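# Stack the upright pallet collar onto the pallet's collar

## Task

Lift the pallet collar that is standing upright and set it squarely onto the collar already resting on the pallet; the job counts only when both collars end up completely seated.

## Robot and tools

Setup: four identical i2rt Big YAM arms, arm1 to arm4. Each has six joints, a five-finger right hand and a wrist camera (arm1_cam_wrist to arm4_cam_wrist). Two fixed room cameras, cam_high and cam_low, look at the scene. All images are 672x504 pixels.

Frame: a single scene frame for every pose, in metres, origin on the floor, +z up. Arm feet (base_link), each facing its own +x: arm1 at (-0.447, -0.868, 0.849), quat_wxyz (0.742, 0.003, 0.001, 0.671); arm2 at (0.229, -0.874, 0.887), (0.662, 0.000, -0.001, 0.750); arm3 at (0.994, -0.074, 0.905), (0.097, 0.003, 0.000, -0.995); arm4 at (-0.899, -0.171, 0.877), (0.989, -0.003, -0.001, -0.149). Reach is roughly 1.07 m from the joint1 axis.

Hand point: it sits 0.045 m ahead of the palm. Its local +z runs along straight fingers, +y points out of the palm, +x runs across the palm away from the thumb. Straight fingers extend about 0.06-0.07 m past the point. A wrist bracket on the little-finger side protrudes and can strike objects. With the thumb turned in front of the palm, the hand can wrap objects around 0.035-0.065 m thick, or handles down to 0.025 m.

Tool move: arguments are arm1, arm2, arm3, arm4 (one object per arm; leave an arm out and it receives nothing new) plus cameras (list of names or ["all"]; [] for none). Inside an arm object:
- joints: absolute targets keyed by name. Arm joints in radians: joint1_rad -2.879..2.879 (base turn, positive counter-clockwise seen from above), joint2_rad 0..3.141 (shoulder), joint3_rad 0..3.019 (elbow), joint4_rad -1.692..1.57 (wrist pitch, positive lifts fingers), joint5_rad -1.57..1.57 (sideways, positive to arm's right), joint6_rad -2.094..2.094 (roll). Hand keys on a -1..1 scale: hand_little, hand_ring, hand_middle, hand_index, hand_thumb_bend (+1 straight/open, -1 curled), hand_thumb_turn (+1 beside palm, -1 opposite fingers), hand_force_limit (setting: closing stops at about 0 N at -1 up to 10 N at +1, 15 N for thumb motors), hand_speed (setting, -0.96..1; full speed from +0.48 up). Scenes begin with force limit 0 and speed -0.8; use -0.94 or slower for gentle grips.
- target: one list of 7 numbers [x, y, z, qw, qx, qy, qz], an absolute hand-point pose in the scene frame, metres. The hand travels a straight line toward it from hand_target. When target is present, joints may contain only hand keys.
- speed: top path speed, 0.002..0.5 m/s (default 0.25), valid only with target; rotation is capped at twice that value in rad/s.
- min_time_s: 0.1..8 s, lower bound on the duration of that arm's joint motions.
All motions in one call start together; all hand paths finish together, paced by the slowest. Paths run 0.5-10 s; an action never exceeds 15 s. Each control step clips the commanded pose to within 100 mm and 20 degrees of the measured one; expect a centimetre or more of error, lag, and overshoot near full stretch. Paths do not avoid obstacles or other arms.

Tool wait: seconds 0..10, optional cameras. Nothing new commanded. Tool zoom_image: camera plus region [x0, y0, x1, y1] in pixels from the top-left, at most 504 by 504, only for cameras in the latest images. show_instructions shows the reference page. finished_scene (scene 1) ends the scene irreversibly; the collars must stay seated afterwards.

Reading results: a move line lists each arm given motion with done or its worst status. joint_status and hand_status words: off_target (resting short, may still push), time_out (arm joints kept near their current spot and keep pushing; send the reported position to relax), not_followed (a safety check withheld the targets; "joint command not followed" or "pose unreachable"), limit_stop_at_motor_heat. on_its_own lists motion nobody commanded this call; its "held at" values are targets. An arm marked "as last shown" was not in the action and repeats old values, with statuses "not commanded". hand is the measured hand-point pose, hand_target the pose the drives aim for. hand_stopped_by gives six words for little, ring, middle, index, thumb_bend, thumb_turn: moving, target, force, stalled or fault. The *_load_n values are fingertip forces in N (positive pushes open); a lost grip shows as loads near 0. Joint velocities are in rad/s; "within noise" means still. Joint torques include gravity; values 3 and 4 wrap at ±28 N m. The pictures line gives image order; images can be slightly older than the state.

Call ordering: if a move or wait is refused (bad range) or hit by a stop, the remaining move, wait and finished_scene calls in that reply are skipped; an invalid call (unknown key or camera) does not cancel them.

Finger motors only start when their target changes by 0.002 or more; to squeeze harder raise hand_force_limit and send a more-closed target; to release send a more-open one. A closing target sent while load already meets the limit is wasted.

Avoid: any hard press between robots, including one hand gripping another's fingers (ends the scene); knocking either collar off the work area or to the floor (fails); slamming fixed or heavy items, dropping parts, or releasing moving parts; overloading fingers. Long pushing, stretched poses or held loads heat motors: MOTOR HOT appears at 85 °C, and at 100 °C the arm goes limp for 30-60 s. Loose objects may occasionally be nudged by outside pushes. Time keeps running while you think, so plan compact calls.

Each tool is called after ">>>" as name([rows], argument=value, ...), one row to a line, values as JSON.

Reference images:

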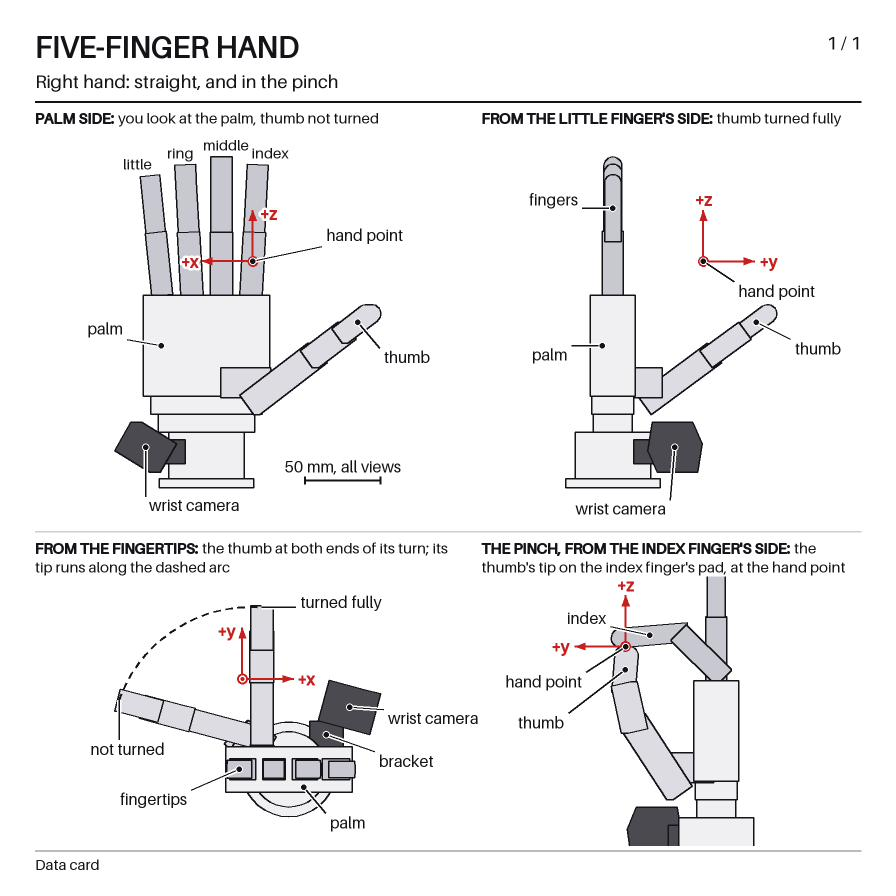

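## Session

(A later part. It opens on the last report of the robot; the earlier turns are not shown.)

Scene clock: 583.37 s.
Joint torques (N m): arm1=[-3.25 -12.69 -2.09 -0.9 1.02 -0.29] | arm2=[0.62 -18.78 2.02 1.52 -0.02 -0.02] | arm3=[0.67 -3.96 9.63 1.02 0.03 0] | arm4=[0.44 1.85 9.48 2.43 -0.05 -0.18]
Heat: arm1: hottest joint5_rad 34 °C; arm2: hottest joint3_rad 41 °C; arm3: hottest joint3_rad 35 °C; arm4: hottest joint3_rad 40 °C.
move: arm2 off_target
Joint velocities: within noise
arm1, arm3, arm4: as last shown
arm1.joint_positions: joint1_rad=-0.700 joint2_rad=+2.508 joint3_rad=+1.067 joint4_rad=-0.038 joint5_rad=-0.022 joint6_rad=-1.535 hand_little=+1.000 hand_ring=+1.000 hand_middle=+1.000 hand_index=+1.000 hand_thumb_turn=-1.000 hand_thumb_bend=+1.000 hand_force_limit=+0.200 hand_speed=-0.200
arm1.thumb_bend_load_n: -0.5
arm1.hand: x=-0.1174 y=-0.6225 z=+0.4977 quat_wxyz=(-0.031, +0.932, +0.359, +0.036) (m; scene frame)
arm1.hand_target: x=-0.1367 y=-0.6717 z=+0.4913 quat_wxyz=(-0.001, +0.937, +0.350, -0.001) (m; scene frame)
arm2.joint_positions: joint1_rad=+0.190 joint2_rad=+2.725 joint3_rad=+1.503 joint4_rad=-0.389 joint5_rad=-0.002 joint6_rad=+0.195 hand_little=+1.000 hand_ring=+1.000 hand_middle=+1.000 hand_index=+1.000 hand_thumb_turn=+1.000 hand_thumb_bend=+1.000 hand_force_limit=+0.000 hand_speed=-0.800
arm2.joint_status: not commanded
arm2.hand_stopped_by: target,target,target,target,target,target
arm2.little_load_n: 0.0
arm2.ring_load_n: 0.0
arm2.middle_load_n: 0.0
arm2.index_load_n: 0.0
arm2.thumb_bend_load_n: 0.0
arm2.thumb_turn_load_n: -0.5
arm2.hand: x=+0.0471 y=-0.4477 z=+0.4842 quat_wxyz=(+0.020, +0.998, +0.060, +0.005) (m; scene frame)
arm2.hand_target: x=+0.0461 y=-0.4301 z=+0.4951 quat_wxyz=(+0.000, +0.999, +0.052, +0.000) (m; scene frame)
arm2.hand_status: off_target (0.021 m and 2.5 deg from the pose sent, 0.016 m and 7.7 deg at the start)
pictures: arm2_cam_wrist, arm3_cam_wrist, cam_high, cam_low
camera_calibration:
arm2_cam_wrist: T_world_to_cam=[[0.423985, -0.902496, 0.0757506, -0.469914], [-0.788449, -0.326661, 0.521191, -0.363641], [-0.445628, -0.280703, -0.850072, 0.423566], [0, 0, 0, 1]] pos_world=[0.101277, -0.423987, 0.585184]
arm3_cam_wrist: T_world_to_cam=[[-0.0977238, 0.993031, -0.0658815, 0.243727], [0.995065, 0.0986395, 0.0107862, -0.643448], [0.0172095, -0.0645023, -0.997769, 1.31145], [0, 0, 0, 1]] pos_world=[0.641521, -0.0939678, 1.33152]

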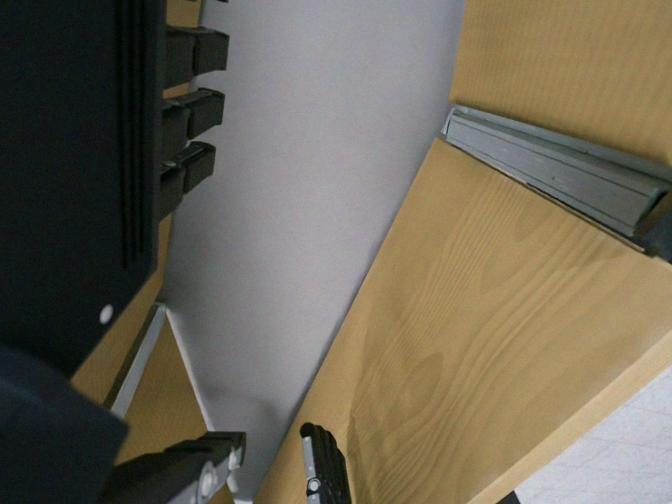

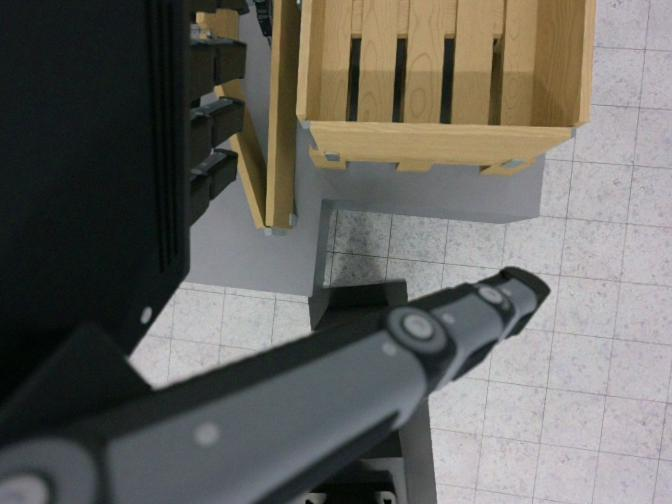

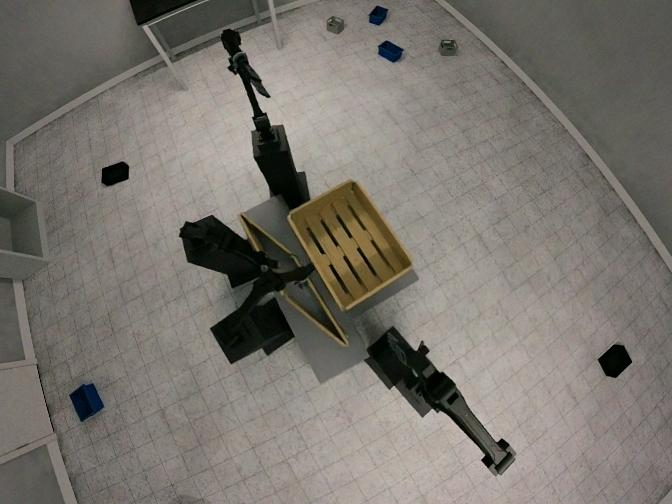

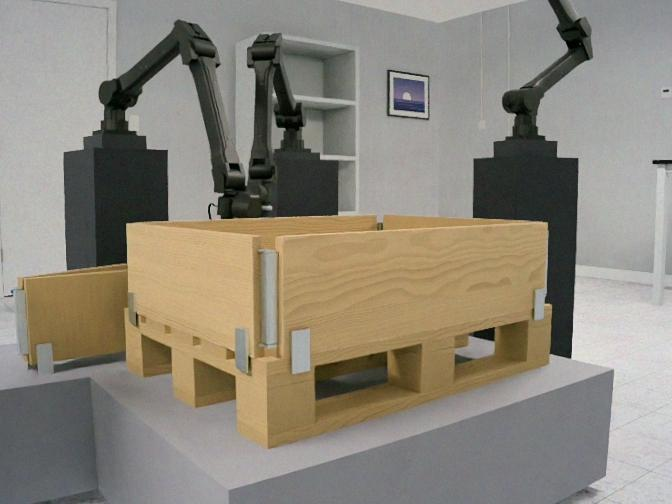

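>>> move(arm1={"target": [-0.14, -0.61, 0.64, 0, 0.937, 0.350, 0], "speed": 0.2}, arm2={"target": [0.035, -0.565, 0.625, 0, 0.9990, 0.0445, 0], "speed": 0.2, "joints": {"hand_thumb_turn": -1}}, cameras=["arm2_cam_wrist"])

>>> move(arm1={"target": [-0.40, -0.66, 0.66, 0, 0.9990, 0.0445, 0], "speed": 0.25}, cameras=["arm1_cam_wrist", "arm2_cam_wrist", "arm3_cam_wrist", "arm4_cam_wrist", "cam_high"])

Scene clock: 617.23 s.
Joint torques (N m): arm1=[2.14 -13.63 3.55 -0.47 0.12 0.08] | arm2=[2.08 -13.74 0.92 1.32 0 0.02] | arm3=[0.26 -3.96 9.55 1.18 0.03 0] | arm4=[0.44 1.73 9.48 2.43 -0.05 -0.17]
Heat: arm1: hottest joint5_rad 34 °C; arm2: hottest joint2_rad 39 °C; arm3: hottest joint3_rad 35 °C; arm4: hottest joint3_rad 41 °C.
move: arm1 done; arm2 done
Joint velocities: within noise
arm1.joint_positions: joint1_rad=-0.645 joint2_rad=+2.154 joint3_rad=+0.975 joint4_rad=-0.395 joint5_rad=+0.005 joint6_rad=-1.456 hand_little=+1.000 hand_ring=+1.000 hand_middle=+1.000 hand_index=+1.000 hand_thumb_turn=-1.000 hand_thumb_bend=+1.000 hand_force_limit=+0.200 hand_speed=-0.200
arm1.joint_status: not commanded
arm1.hand_stopped_by: target,target,target,target,target,target
arm1.little_load_n: 0.0
arm1.ring_load_n: 0.0
arm1.middle_load_n: 0.0
arm1.index_load_n: 0.0
arm1.thumb_bend_load_n: 0.0
arm1.thumb_turn_load_n: 0.0
arm1.hand: x=-0.1385 y=-0.6168 z=+0.6364 quat_wxyz=(+0.000, +0.938, +0.348, -0.002) (m; scene frame)
arm1.hand_target: x=-0.1400 y=-0.6101 z=+0.6399 quat_wxyz=(+0.000, +0.937, +0.350, +0.000) (m; scene frame)
arm1.hand_status: done (0.008 m and 0.3 deg from the pose sent, 0.145 m and 5.6 deg at the start)
arm2.joint_positions: joint1_rad=+0.290 joint2_rad=+2.282 joint3_rad=+0.948 joint4_rad=-0.252 joint5_rad=-0.002 joint6_rad=+0.329 hand_little=+1.000 hand_ring=+1.000 hand_middle=+1.000 hand_index=+1.000 hand_thumb_turn=-1.000 hand_thumb_bend=+1.000 hand_force_limit=+0.000 hand_speed=-0.800
arm2.joint_status: all done
arm2.hand_stopped_by: target,target,target,target,target,target
arm2.little_load_n: 0.0
arm2.ring_load_n: 0.0
arm2.middle_load_n: 0.0
arm2.index_load_n: 0.0
arm2.thumb_bend_load_n: 0.0
arm2.thumb_turn_load_n: 0.0
arm2.hand: x=+0.0408 y=-0.5656 z=+0.6215 quat_wxyz=(+0.008, +0.999, +0.043, +0.003) (m; scene frame)
arm2.hand_target: x=+0.0350 y=-0.5651 z=+0.6250 quat_wxyz=(+0.000, +0.999, +0.045, +0.000) (m; scene frame)
arm2.hand_status: done (0.007 m and 0.9 deg from the pose sent, 0.184 m and 2.9 deg at the start)
arm3, arm4: as last shown
pictures: arm2_cam_wrist
camera_calibration:
arm2_cam_wrist: T_world_to_cam=[[0.393199, -0.918008, 0.0515463, -0.576463], [-0.796463, -0.312056, 0.517945, -0.468042], [-0.459392, -0.24471, -0.853859, 0.527635], [0, 0, 0, 1]] pos_world=[0.096278, -0.546135, 0.722661]

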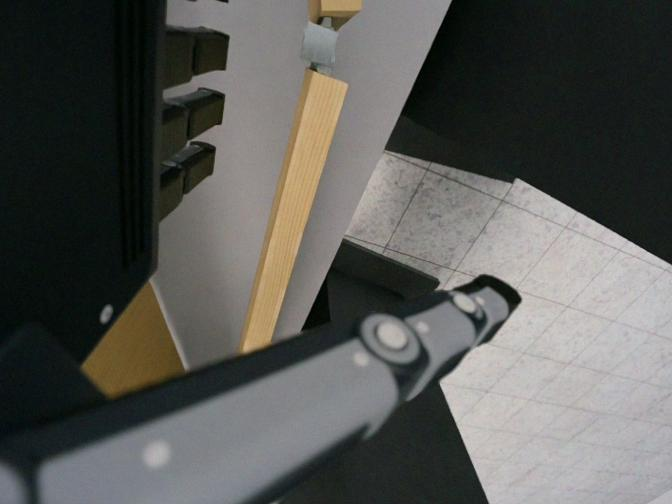

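Scene clock: 619.67 s.
Joint torques (N m): arm1=[2.32 -9.47 0.94 0.08 0.14 0.09] | arm2=[2.08 -13.63 0.91 1.28 0 0.02] | arm3=[0.26 -3.78 9.68 1.25 0.02 -0.02] | arm4=[0.5 1.85 9.48 2.43 -0.05 -0.17]
Heat: arm1: hottest joint5_rad 34 °C; arm2: hottest joint2_rad 39 °C; arm3: hottest joint3_rad 35 °C; arm4: hottest joint3_rad 41 °C.
move: arm1 done
Joint velocities: within noise
arm1.joint_positions: joint1_rad=-0.177 joint2_rad=+1.964 joint3_rad=+0.531 joint4_rad=-0.156 joint5_rad=+0.004 joint6_rad=-0.360 hand_little=+1.000 hand_ring=+1.000 hand_middle=+1.000 hand_index=+1.000 hand_thumb_turn=-1.000 hand_thumb_bend=+1.000 hand_force_limit=+0.200 hand_speed=-0.200
arm1.joint_status: not commanded
arm1.hand_stopped_by: target,target,target,target,target,target
arm1.little_load_n: 0.0
arm1.ring_load_n: 0.0
arm1.middle_load_n: 0.5
arm1.index_load_n: 0.0
arm1.thumb_bend_load_n: 0.0
arm1.thumb_turn_load_n: 0.0
arm1.hand: x=-0.3973 y=-0.6644 z=+0.6581 quat_wxyz=(+0.008, +0.999, +0.041, -0.004) (m; scene frame)
arm1.hand_target: x=-0.4000 y=-0.6600 z=+0.6599 quat_wxyz=(+0.000, +0.999, +0.045, +0.000) (m; scene frame)
arm1.hand_status: done (0.006 m and 1.1 deg from the pose sent, 0.266 m and 35.6 deg at the start)
arm2, arm3, arm4: as last shown
pictures: arm1_cam_wrist, arm2_cam_wrist, arm3_cam_wrist, arm4_cam_wrist, cam_high
camera_calibration:
arm1_cam_wrist: T_world_to_cam=[[0.35859, -0.933055, -0.0286583, -0.457046], [-0.772411, -0.313812, 0.55218, -0.885727], [-0.524208, -0.17587, -0.833232, 0.342962], [0, 0, 0, 1]] pos_world=[-0.34047, -0.644084, 0.76175]
arm2_cam_wrist: T_world_to_cam=[[0.393199, -0.918008, 0.0515463, -0.576463], [-0.796463, -0.312056, 0.517945, -0.468042], [-0.459392, -0.24471, -0.853859, 0.527635], [0, 0, 0, 1]] pos_world=[0.096278, -0.546135, 0.722661]
arm3_cam_wrist: T_world_to_cam=[[-0.0977238, 0.993031, -0.0658815, 0.243727], [0.995065, 0.0986395, 0.0107862, -0.643448], [0.0172095, -0.0645023, -0.997769, 1.31145], [0, 0, 0, 1]] pos_world=[0.641521, -0.0939678, 1.33152]

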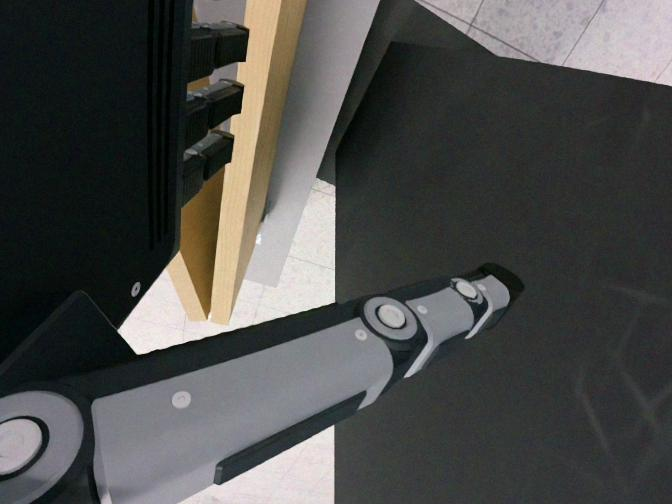

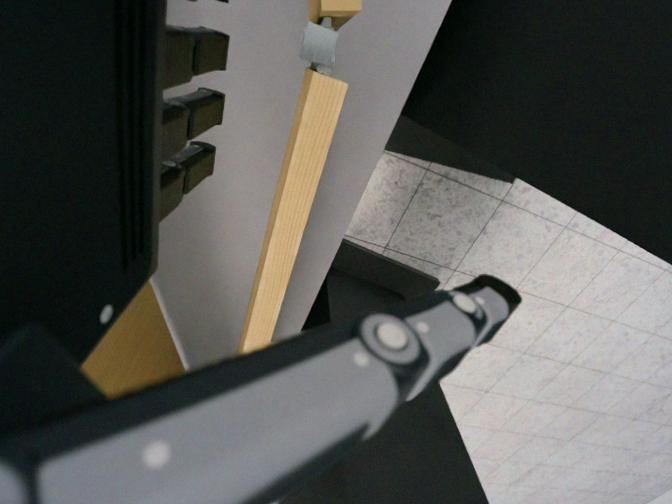

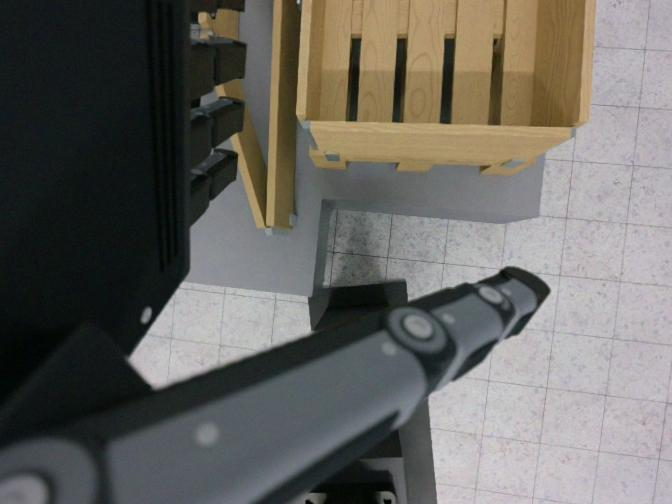

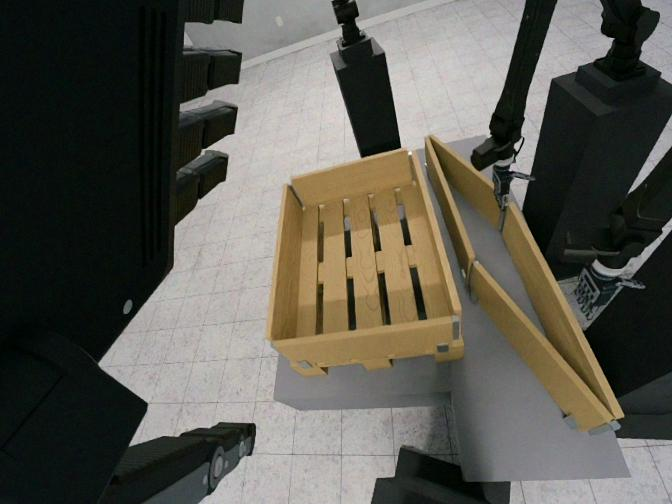

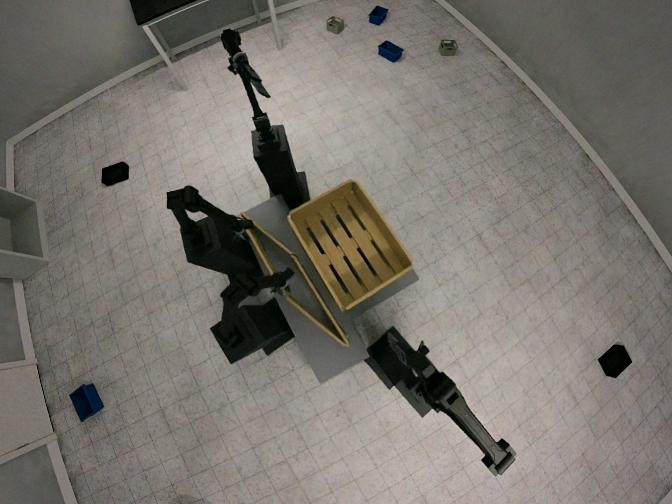

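>>> zoom_image(camera="arm1_cam_wrist", region=[150, 0, 400, 350])

>>> zoom_image(camera="arm2_cam_wrist", region=[120, 0, 400, 370])

>>> zoom_image(camera="cam_high", region=[230, 190, 360, 360])

Scaled by 1.440 from the camera's 672x504 image, which has a finer 960x720 frame.

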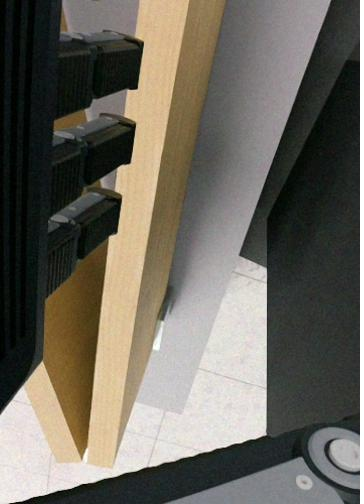

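Scaled by 1.362 from the camera's 672x504 image, which has a finer 960x720 frame.

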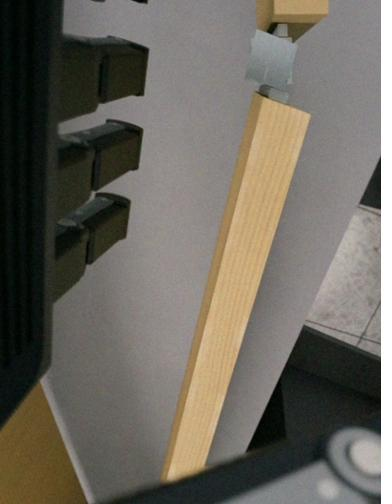

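Scaled by 2.965 from the camera's 672x504 image, which has a finer 960x720 frame.

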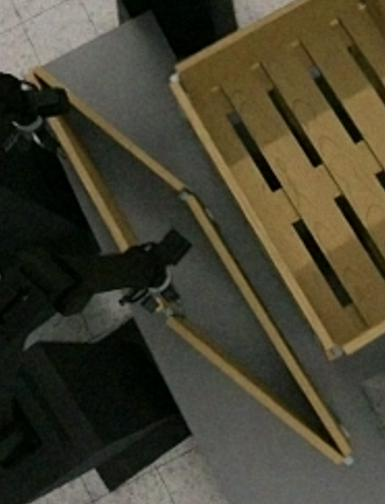

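>>> move(arm1={"target": [-0.398, -0.618, 0.65, 0, 0.9990, 0.0445, 0], "speed": 0.25}, arm2={"target": [-0.005, -0.592, 0.58, 0, 0.9990, 0.0445, 0], "speed": 0.2}, cameras=["arm1_cam_wrist", "arm2_cam_wrist"])

>>> zoom_image(camera="arm1_cam_wrist", region=[150, 0, 400, 350])

>>> zoom_image(camera="arm2_cam_wrist", region=[120, 0, 400, 370])

Scene clock: 650.13 s.
Joint torques (N m): arm1=[2.26 -8.82 2.61 -0.46 0.13 0.09] | arm2=[1.96 -11.22 1.91 1.29 0.02 -0.03] | arm3=[0.32 -4.42 9.69 1.24 0.02 -0.01] | arm4=[0.5 1.73 9.48 2.43 -0.05 -0.17]
Heat: arm1: hottest joint5_rad 33 °C; arm2: hottest joint2_rad 35 °C; arm3: hottest joint3_rad 35 °C; arm4: hottest joint3_rad 41 °C.
move: arm1 done; arm2 done
Joint velocities: within noise
arm1.joint_positions: joint1_rad=-0.149 joint2_rad=+2.006 joint3_rad=+0.634 joint4_rad=-0.194 joint5_rad=+0.004 joint6_rad=-0.332 hand_little=+1.000 hand_ring=+1.000 hand_middle=+1.000 hand_index=+1.000 hand_thumb_turn=-1.000 hand_thumb_bend=+1.000 hand_force_limit=+0.200 hand_speed=-0.200
arm1.joint_status: not commanded
arm1.hand_stopped_by: target,target,target,target,target,target
arm1.little_load_n: 0.0
arm1.ring_load_n: 0.0
arm1.middle_load_n: 0.0
arm1.index_load_n: 0.0
arm1.thumb_bend_load_n: 0.0
arm1.thumb_turn_load_n: 0.0
arm1.hand: x=-0.3941 y=-0.6205 z=+0.6517 quat_wxyz=(-0.004, +0.999, +0.041, +0.000) (m; scene frame)
arm1.hand_target: x=-0.3979 y=-0.6181 z=+0.6500 quat_wxyz=(+0.000, +0.999, +0.045, +0.000) (m; scene frame)
arm1.hand_status: done (0.005 m and 0.6 deg from the pose sent, 0.047 m and 1.1 deg at the start)
arm2.joint_positions: joint1_rad=+0.411 joint2_rad=+2.370 joint3_rad=+0.962 joint4_rad=-0.162 joint5_rad=-0.003 joint6_rad=+0.446 hand_little=+1.000 hand_ring=+1.000 hand_middle=+1.000 hand_index=+1.000 hand_thumb_turn=-1.000 hand_thumb_bend=+1.000 hand_force_limit=+0.000 hand_speed=-0.800
arm2.joint_status: not commanded
arm2.hand_stopped_by: target,target,target,target,target,target
arm2.little_load_n: 0.0
arm2.ring_load_n: 0.0
arm2.middle_load_n: 0.0
arm2.index_load_n: 0.0
arm2.thumb_bend_load_n: 0.0
arm2.thumb_turn_load_n: 0.0
arm2.hand: x=-0.0011 y=-0.5905 z=+0.5878 quat_wxyz=(+0.000, +0.999, +0.044, -0.001) (m; scene frame)
arm2.hand_target: x=-0.0048 y=-0.5921 z=+0.5802 quat_wxyz=(+0.000, +0.999, +0.045, +0.000) (m; scene frame)
arm2.hand_status: done (0.009 m and 0.1 deg from the pose sent, 0.067 m and 0.9 deg at the start)
arm3, arm4: as last shown
pictures: arm1_cam_wrist, arm2_cam_wrist
camera_calibration:
arm1_cam_wrist: T_world_to_cam=[[0.359088, -0.932077, -0.0478291, -0.404078], [-0.776051, -0.326661, 0.539478, -0.867067], [-0.518459, -0.156602, -0.84064, 0.36609], [0, 0, 0, 1]] pos_world=[-0.337986, -0.602539, 0.756187]
arm2_cam_wrist: T_world_to_cam=[[0.396642, -0.917286, 0.0355305, -0.571279], [-0.791812, -0.32229, 0.51881, -0.498374], [-0.464446, -0.233915, -0.854151, 0.479983], [0, 0, 0, 1]] pos_world=[0.0549009, -0.572372, 0.688838]

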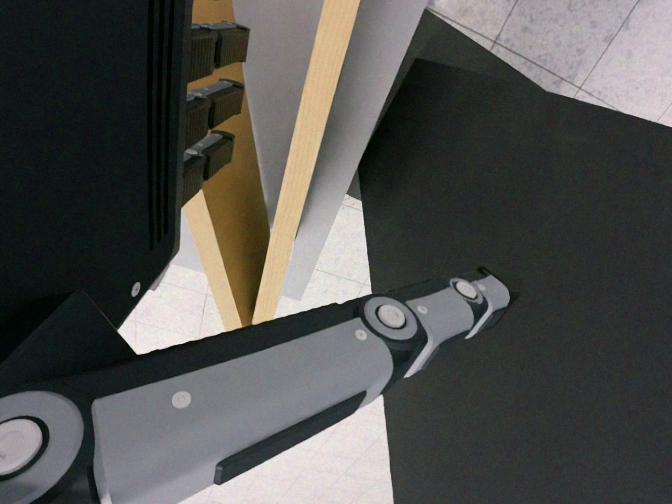

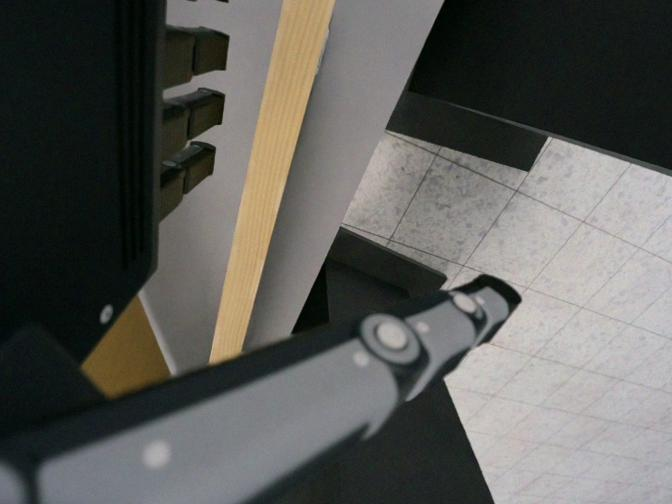

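Scaled by 1.440 from the camera's 672x504 image, which has a finer 960x720 frame.

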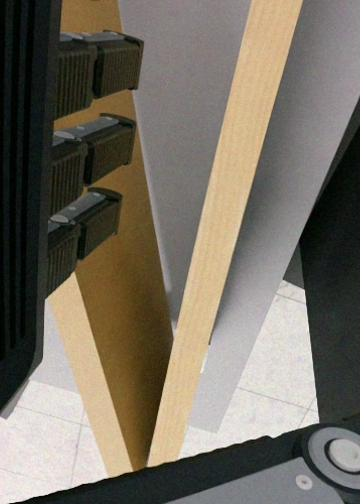

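Scaled by 1.362 from the camera's 672x504 image, which has a finer 960x720 frame.

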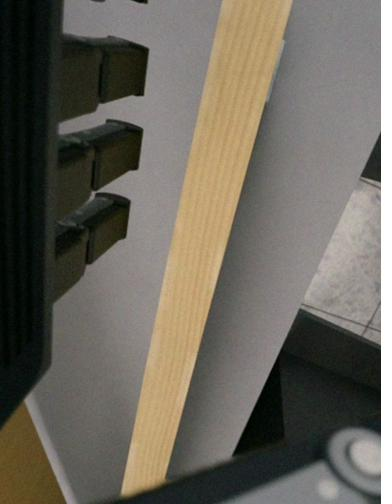

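>>> move(arm1={"target": [-0.398, -0.618, 0.482, 0, 0.9990, 0.0445, 0], "speed": 0.15}, arm2={"target": [-0.005, -0.592, 0.478, 0, 0.9990, 0.0445, 0], "speed": 0.15}, cameras=["arm1_cam_wrist", "arm2_cam_wrist"])

>>> zoom_image(camera="arm1_cam_wrist", region=[150, 0, 400, 350])

>>> zoom_image(camera="arm2_cam_wrist", region=[120, 0, 400, 370])

Scene clock: 665.37 s.
Joint torques (N m): arm1=[1.96 -11.28 -0.44 0.1 0.14 0.05] | arm2=[1.85 -11.75 0.85 1.37 0.03 0.03] | arm3=[0.73 -3.72 9.7 1.21 -0.01 0] | arm4=[0.56 1.79 9.48 2.44 -0.05 -0.18]
Heat: arm1: hottest joint3_rad 32 °C; arm2: hottest joint2_rad 35 °C; arm3: hottest joint3_rad 35 °C; arm4: hottest joint3_rad 41 °C.
move: arm1 done; arm2 off_target
Joint velocities: within noise
arm1.joint_positions: joint1_rad=-0.149 joint2_rad=+2.563 joint3_rad=+0.850 joint4_rad=+0.134 joint5_rad=+0.004 joint6_rad=-0.332 hand_little=+1.000 hand_ring=+1.000 hand_middle=+1.000 hand_index=+1.000 hand_thumb_turn=-1.000 hand_thumb_bend=+1.000 hand_force_limit=+0.200 hand_speed=-0.200
arm1.joint_status: not commanded
arm1.hand_stopped_by: target,target,target,target,target,target
arm1.little_load_n: 0.0
arm1.ring_load_n: 0.0
arm1.middle_load_n: 0.0
arm1.index_load_n: 0.0
arm1.thumb_bend_load_n: -0.5
arm1.thumb_turn_load_n: 0.0
arm1.hand: x=-0.3951 y=-0.6202 z=+0.4844 quat_wxyz=(+0.003, +0.999, +0.041, -0.002) (m; scene frame)
arm1.hand_target: x=-0.3980 y=-0.6182 z=+0.4820 quat_wxyz=(+0.000, +0.999, +0.044, +0.000) (m; scene frame)
arm1.hand_status: done (0.004 m and 0.5 deg from the pose sent, 0.170 m and 0.6 deg at the start)
arm2.joint_positions: joint1_rad=+0.411 joint2_rad=+2.645 joint3_rad=+1.128 joint4_rad=-0.046 joint5_rad=-0.003 joint6_rad=+0.447 hand_little=+1.000 hand_ring=+1.000 hand_middle=+1.000 hand_index=+1.000 hand_thumb_turn=-1.000 hand_thumb_bend=+1.000 hand_force_limit=+0.000 hand_speed=-0.800
arm2.joint_status: not commanded
arm2.hand_stopped_by: target,target,target,target,target,target
arm2.little_load_n: 0.0
arm2.ring_load_n: 0.0
arm2.middle_load_n: 0.0
arm2.index_load_n: 0.0
arm2.thumb_bend_load_n: 0.0
arm2.thumb_turn_load_n: 0.0
arm2.hand: x=-0.0044 y=-0.5847 z=+0.4883 quat_wxyz=(-0.003, +0.999, +0.044, -0.002) (m; scene frame)
arm2.hand_target: x=-0.0047 y=-0.5920 z=+0.4784 quat_wxyz=(+0.000, +0.999, +0.044, +0.000) (m; scene frame)
arm2.hand_status: off_target (0.013 m and 0.4 deg from the pose sent, 0.110 m and 0.1 deg at the start)
arm3, arm4: as last shown
arm4.little_load_n: -0.5
pictures: arm1_cam_wrist, arm2_cam_wrist
camera_calibration:
arm1_cam_wrist: T_world_to_cam=[[0.358658, -0.932738, -0.0369454, -0.417279], [-0.774368, -0.319396, 0.546206, -0.775613], [-0.521267, -0.167291, -0.836836, 0.215381], [0, 0, 0, 1]] pos_world=[-0.338678, -0.600908, 0.588466]
arm2_cam_wrist: T_world_to_cam=[[0.396059, -0.917776, 0.0287297, -0.558177], [-0.790258, -0.324763, 0.519635, -0.449368], [-0.467578, -0.22851, -0.853905, 0.397916], [0, 0, 0, 1]] pos_world=[0.052011, -0.567291, 0.589327]

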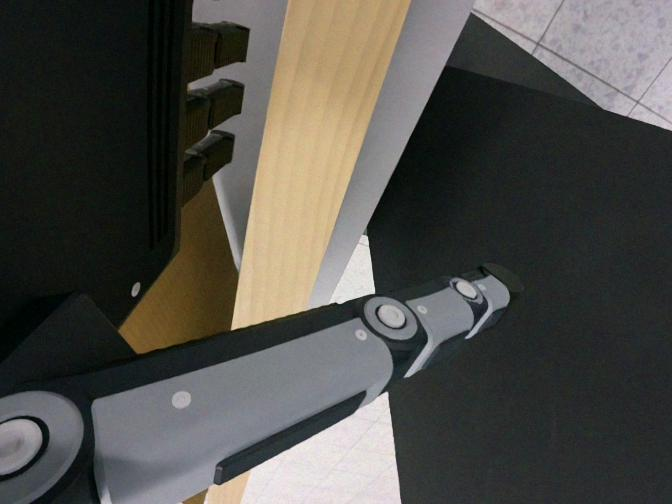

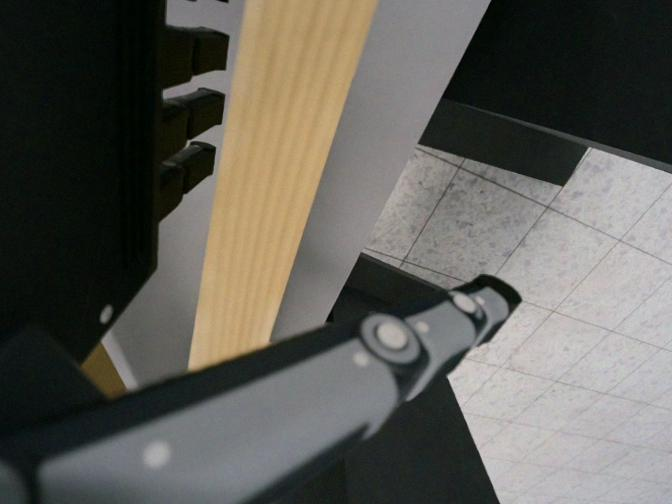

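Scaled by 1.440 from the camera's 672x504 image, which has a finer 960x720 frame.

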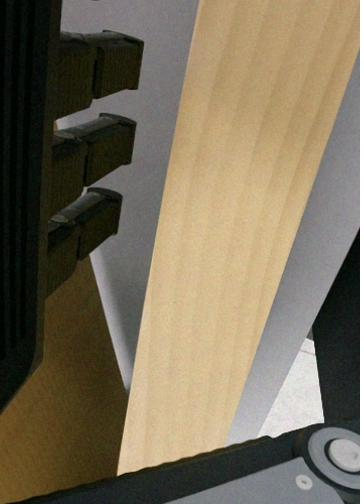

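Scaled by 1.362 from the camera's 672x504 image, which has a finer 960x720 frame.

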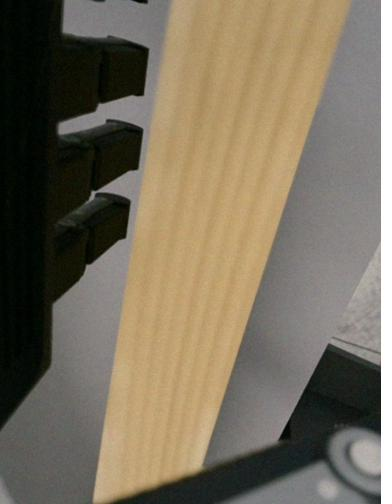

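>>> move(arm1={"target": [-0.398, -0.628, 0.480, 0, 0.9990, 0.0445, 0], "speed": 0.1, "joints": {"hand_thumb_bend": -0.9, "hand_force_limit": 0.6, "hand_speed": -0.7}}, arm2={"target": [-0.005, -0.600, 0.474, 0, 0.9990, 0.0445, 0], "speed": 0.1, "joints": {"hand_thumb_bend": -0.9, "hand_force_limit": 0.6, "hand_speed": -0.7}}, cameras=["arm1_cam_wrist", "arm2_cam_wrist", "cam_high"])

Scene clock: 674.97 s.
Joint torques (N m): arm1=[1.32 -11.22 -0.83 0.13 -0.07 -0.01] | arm2=[2.02 -11.81 0.09 1.37 0.04 -0.05] | arm3=[0.38 -4.01 9.74 1.22 0.01 -0.01] | arm4=[0.5 1.79 9.51 2.44 -0.05 -0.18]
Heat: arm1: hottest joint3_rad 32 °C; arm2: hottest joint2_rad 36 °C; arm3: hottest joint3_rad 35 °C; arm4: hottest joint3_rad 41 °C.
move: arm1 off_target; arm2 off_target
Joint velocities: within noise
arm1.joint_positions: joint1_rad=-0.149 joint2_rad=+2.576 joint3_rad=+0.833 joint4_rad=+0.163 joint5_rad=+0.010 joint6_rad=-0.334 hand_little=+1.000 hand_ring=+1.000 hand_middle=+1.000 hand_index=+1.000 hand_thumb_turn=-1.000 hand_thumb_bend=-0.358 hand_force_limit=+0.600 hand_speed=-0.700
arm1.joint_status: hand_thumb_bend off_target (ended at -0.358, target -0.900); the others done
arm1.hand_stopped_by: target,target,target,target,force,target
arm1.little_load_n: 0.0
arm1.ring_load_n: 0.0
arm1.middle_load_n: 0.0
arm1.index_load_n: 0.0
arm1.thumb_bend_load_n: 13.5
arm1.thumb_turn_load_n: 1.0
arm1.hand: x=-0.3962 y=-0.6299 z=+0.4816 quat_wxyz=(+0.004, +0.999, +0.042, +0.001) (m; scene frame)
arm1.hand_target: x=-0.3979 y=-0.6280 z=+0.4800 quat_wxyz=(+0.000, +0.999, +0.044, +0.000) (m; scene frame)
arm1.hand_status: done (0.003 m and 0.5 deg from the pose sent, 0.010 m and 0.5 deg at the start)
arm2.joint_positions: joint1_rad=+0.419 joint2_rad=+2.659 joint3_rad=+1.126 joint4_rad=-0.025 joint5_rad=-0.004 joint6_rad=+0.466 hand_little=+1.000 hand_ring=+1.000 hand_middle=+1.000 hand_index=+1.000 hand_thumb_turn=-1.000 hand_thumb_bend=-0.347 hand_force_limit=+0.600 hand_speed=-0.700
arm2.joint_status: hand_thumb_bend off_target (ended at -0.347, target -0.900); the others done
arm2.hand_stopped_by: target,target,target,target,force,target
arm2.little_load_n: 0.0
arm2.ring_load_n: -0.5
arm2.middle_load_n: 0.0
arm2.index_load_n: 0.0
arm2.thumb_bend_load_n: 11.5
arm2.thumb_turn_load_n: 0.5
arm2.hand: x=-0.0066 y=-0.5885 z=+0.4830 quat_wxyz=(-0.005, +0.999, +0.039, -0.004) (m; scene frame)
arm2.hand_target: x=-0.0047 y=-0.5999 z=+0.4744 quat_wxyz=(+0.000, +0.999, +0.044, +0.000) (m; scene frame)
arm2.hand_status: off_target (0.015 m and 1.0 deg from the pose sent, 0.021 m and 0.4 deg at the start)
arm3, arm4: as last shown
arm4.little_load_n: 0.0
pictures: arm1_cam_wrist, arm2_cam_wrist, cam_high
camera_calibration:
arm1_cam_wrist: T_world_to_cam=[[0.36103, -0.931969, -0.0330249, -0.426543], [-0.776538, -0.32005, 0.542731, -0.777623], [-0.516378, -0.170297, -0.839257, 0.211984], [0, 0, 0, 1]] pos_world=[-0.340395, -0.610303, 0.585863]
arm2_cam_wrist: T_world_to_cam=[[0.385991, -0.922211, 0.0231924, -0.560624], [-0.791853, -0.318323, 0.52119, -0.446479], [-0.473264, -0.21954, -0.853125, 0.396323], [0, 0, 0, 1]] pos_world=[0.0504156, -0.572129, 0.583816]

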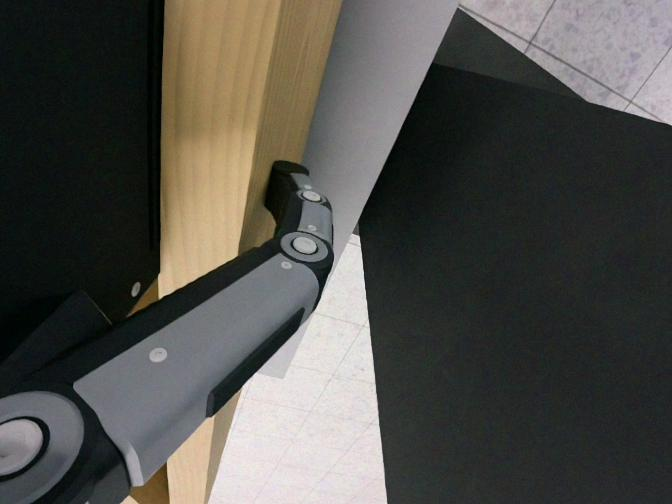

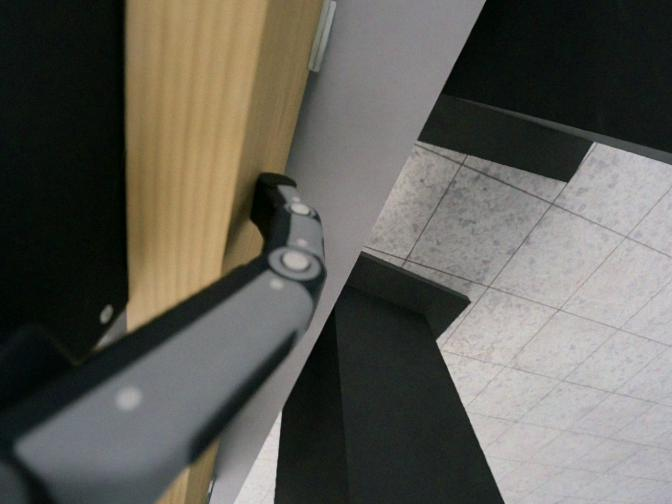

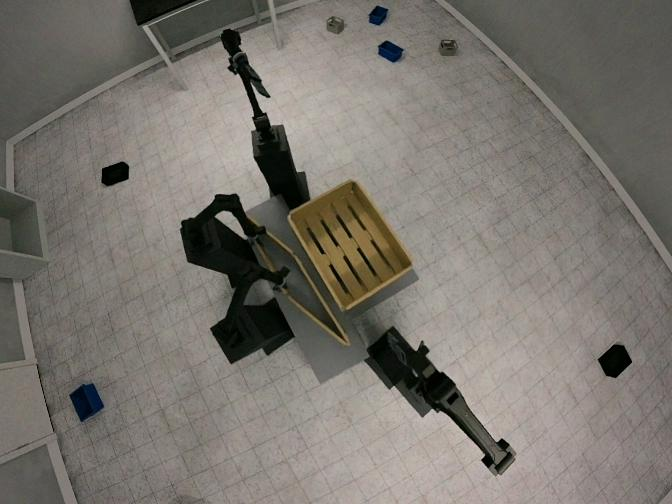

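>>> zoom_image(camera="cam_high", region=[235, 200, 355, 350])

Scaled by 3.360 from the camera's 672x504 image, which has a finer 960x720 frame.

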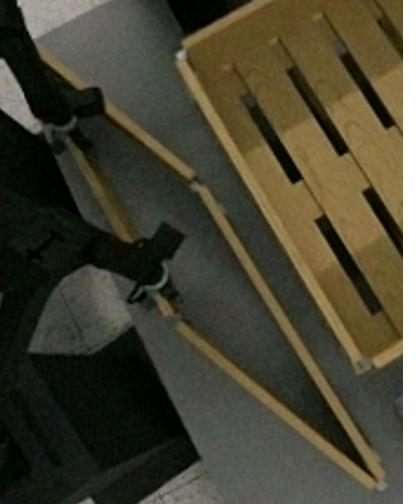

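>>> move(arm4={"target": [-0.20, -0.39, 0.70, 0, -0.2122, 0.9772, 0], "speed": 0.35, "joints": {"hand_thumb_turn": -1}}, cameras=["arm4_cam_wrist", "cam_high"])

Scene clock: 698.70 s.
Joint torques (N m): arm1=[1.32 -11.22 -0.81 0.12 -0.08 -0.01] | arm2=[1.96 -11.81 0.1 1.37 0.05 -0.04] | arm3=[0.21 -4.07 9.74 1.21 0.03 0] | arm4=[-0.38 -22.48 12.82 -0.18 -0.08 0.01]
Heat: arm1: hottest joint2_rad 32 °C; arm2: hottest joint2_rad 36 °C; arm3: hottest joint3_rad 36 °C; arm4: hottest joint3_rad 41 °C.
move: arm4 off_target
Joint velocities: within noise
arm1, arm2, arm3: as last shown
arm1.thumb_turn_load_n: 1.5
arm2.ring_load_n: 0.0
arm4.joint_positions: joint1_rad=-0.081 joint2_rad=+2.685 joint3_rad=+2.300 joint4_rad=-1.198 joint5_rad=-0.003 joint6_rad=+0.737 hand_little=+1.000 hand_ring=+1.000 hand_middle=+1.000 hand_index=+1.000 hand_thumb_turn=-1.000 hand_thumb_bend=+1.000 hand_force_limit=+0.000 hand_speed=-0.800
arm4.joint_status: all done
arm4.hand_stopped_by: target,target,target,target,target,target
arm4.little_load_n: 0.0
arm4.ring_load_n: 0.0
arm4.middle_load_n: 0.0
arm4.index_load_n: 0.0
arm4.thumb_bend_load_n: 0.0
arm4.thumb_turn_load_n: 0.0
arm4.hand: x=-0.2079 y=-0.3789 z=+0.7048 quat_wxyz=(+0.004, +0.226, -0.974, -0.002) (m; scene frame)
arm4.hand_target: x=-0.2007 y=-0.3897 z=+0.7002 quat_wxyz=(-0.001, +0.212, -0.977, +0.001) (m; scene frame)
arm4.hand_status: off_target (0.014 m and 1.6 deg from the pose sent, 0.864 m and 137.3 deg at the start)
pictures: arm4_cam_wrist, cam_high
camera_calibration:
arm4_cam_wrist: T_world_to_cam=[[-0.669343, 0.742941, 0.00421934, 0.13485], [0.640347, 0.574015, 0.510355, -0.0113505], [0.376742, 0.344305, -0.859953, 0.935274], [0, 0, 0, 1]] pos_world=[-0.254828, -0.41569, 0.809516]

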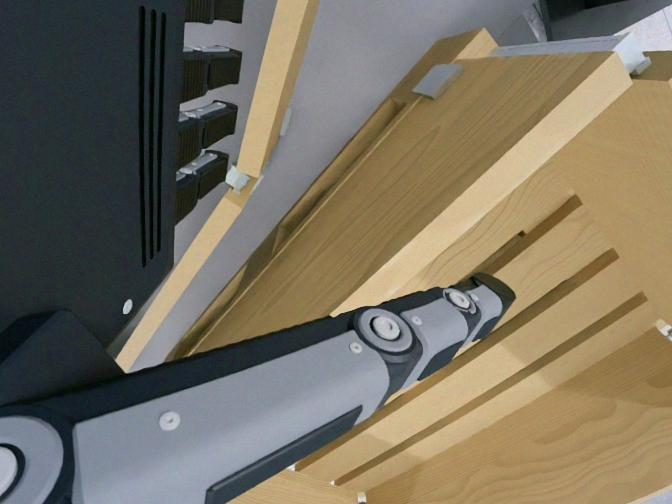

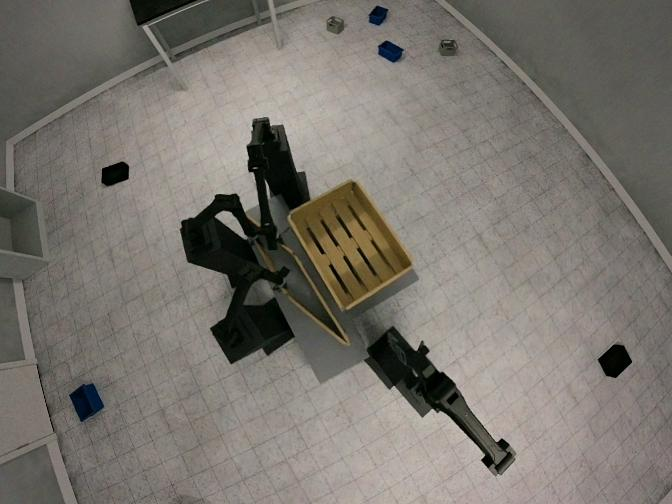

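>>> zoom_image(camera="arm4_cam_wrist", region=[100, 0, 400, 380])

>>> zoom_image(camera="arm4_cam_wrist", region=[380, 0, 672, 200])

Scaled by 1.326 from the camera's 672x504 image, which has a finer 960x720 frame.

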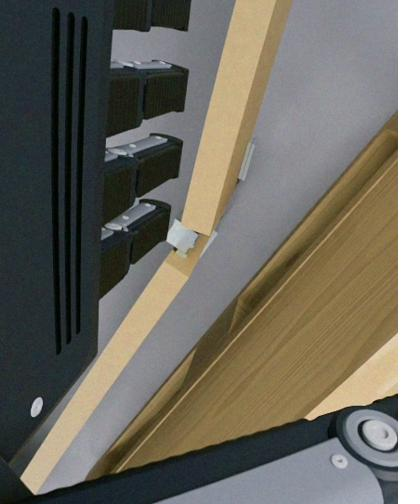

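Scaled by 1.726 from the camera's 672x504 image, which has a finer 960x720 frame.

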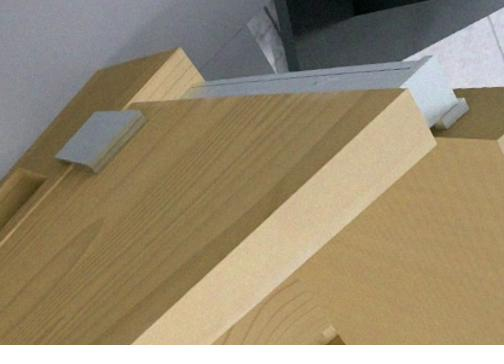

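>>> move(arm4={"target": [-0.192, -0.428, 0.635, 0, -0.1693, 0.9856, 0], "speed": 0.2}, cameras=["arm4_cam_wrist"])

>>> zoom_image(camera="arm4_cam_wrist", region=[100, 0, 400, 380])

Scene clock: 731.67 s.
Joint torques (N m): arm1=[1.32 -11.16 -0.83 0.14 -0.07 -0.01] | arm2=[1.9 -11.93 0.05 1.43 0.03 -0.06] | arm3=[0.44 -4.01 9.68 1.25 0.01 0] | arm4=[-0.32 -23 13.03 -0.12 -0.07 0.01]
Heat: arm1: hottest joint2_rad 32 °C; arm2: hottest joint2_rad 36 °C; arm3: hottest joint3_rad 36 °C; arm4: hottest joint3_rad 41 °C.
move: arm4 done
Joint velocities: within noise
arm1, arm2: as last shown
arm1.thumb_turn_load_n: 1.0
arm2.ring_load_n: 0.5
arm2.middle_load_n: -0.5
arm3.joint_positions: joint1_rad=+0.011 joint2_rad=+0.998 joint3_rad=+1.197 joint4_rad=-1.195 joint5_rad=-0.003 joint6_rad=-1.208 hand_little=+1.000 hand_ring=+1.000 hand_middle=+1.000 hand_index=+1.000 hand_thumb_turn=-1.000 hand_thumb_bend=+1.000 hand_force_limit=+0.000 hand_speed=-0.800
arm3.joint_status: not commanded
arm3.hand_stopped_by: target,target,target,target,target,target
arm3.little_load_n: 0.0
arm3.ring_load_n: 0.0
arm3.middle_load_n: 0.0
arm3.index_load_n: 0.0
arm3.thumb_bend_load_n: -0.5
arm3.thumb_turn_load_n: 0.0
arm3.hand: x=+0.6382 y=-0.1019 z=+1.2120 quat_wxyz=(+0.269, -0.075, -0.957, +0.080) (m; scene frame)
arm3.hand_target: x=+0.6387 y=-0.0976 z=+1.2119 quat_wxyz=(+0.268, -0.085, -0.957, +0.078) (m; scene frame)
arm3.hand_status: not commanded
arm4.joint_positions: joint1_rad=-0.132 joint2_rad=+2.890 joint3_rad=+2.546 joint4_rad=-1.236 joint5_rad=-0.003 joint6_rad=+0.781 hand_little=+1.000 hand_ring=+1.000 hand_middle=+1.000 hand_index=+1.000 hand_thumb_turn=-1.000 hand_thumb_bend=+1.000 hand_force_limit=+0.000 hand_speed=-0.800
arm4.joint_status: not commanded
arm4.hand_stopped_by: target,target,target,target,target,target
arm4.little_load_n: -0.5
arm4.ring_load_n: 0.0
arm4.middle_load_n: 0.0
arm4.index_load_n: 0.0
arm4.thumb_bend_load_n: 0.0
arm4.thumb_turn_load_n: 0.0
arm4.hand: x=-0.1977 y=-0.4234 z=+0.6424 quat_wxyz=(+0.002, +0.179, -0.984, -0.001) (m; scene frame)
arm4.hand_target: x=-0.1927 y=-0.4279 z=+0.6352 quat_wxyz=(-0.001, +0.169, -0.986, +0.001) (m; scene frame)
arm4.hand_status: done (0.010 m and 1.1 deg from the pose sent, 0.087 m and 6.6 deg at the start)
pictures: arm4_cam_wrist
camera_calibration:
arm4_cam_wrist: T_world_to_cam=[[-0.595586, 0.803291, 0.000498711, 0.217474], [0.690195, 0.511415, 0.511943, 0.0217949], [0.410985, 0.30525, -0.859019, 0.882837], [0, 0, 0, 1]] pos_world=[-0.248351, -0.455327, 0.747108]

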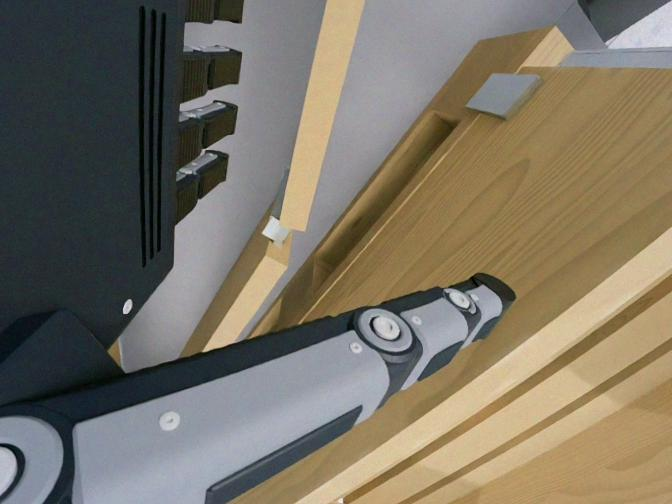

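Scaled by 1.326 from the camera's 672x504 image, which has a finer 960x720 frame.

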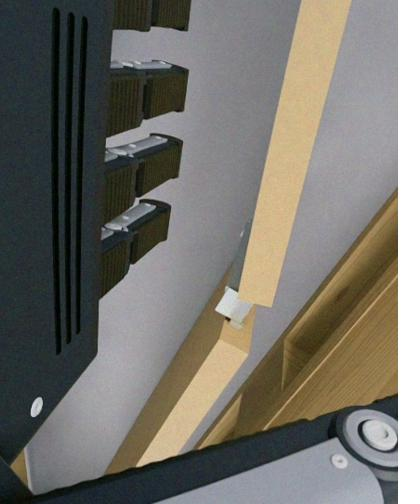

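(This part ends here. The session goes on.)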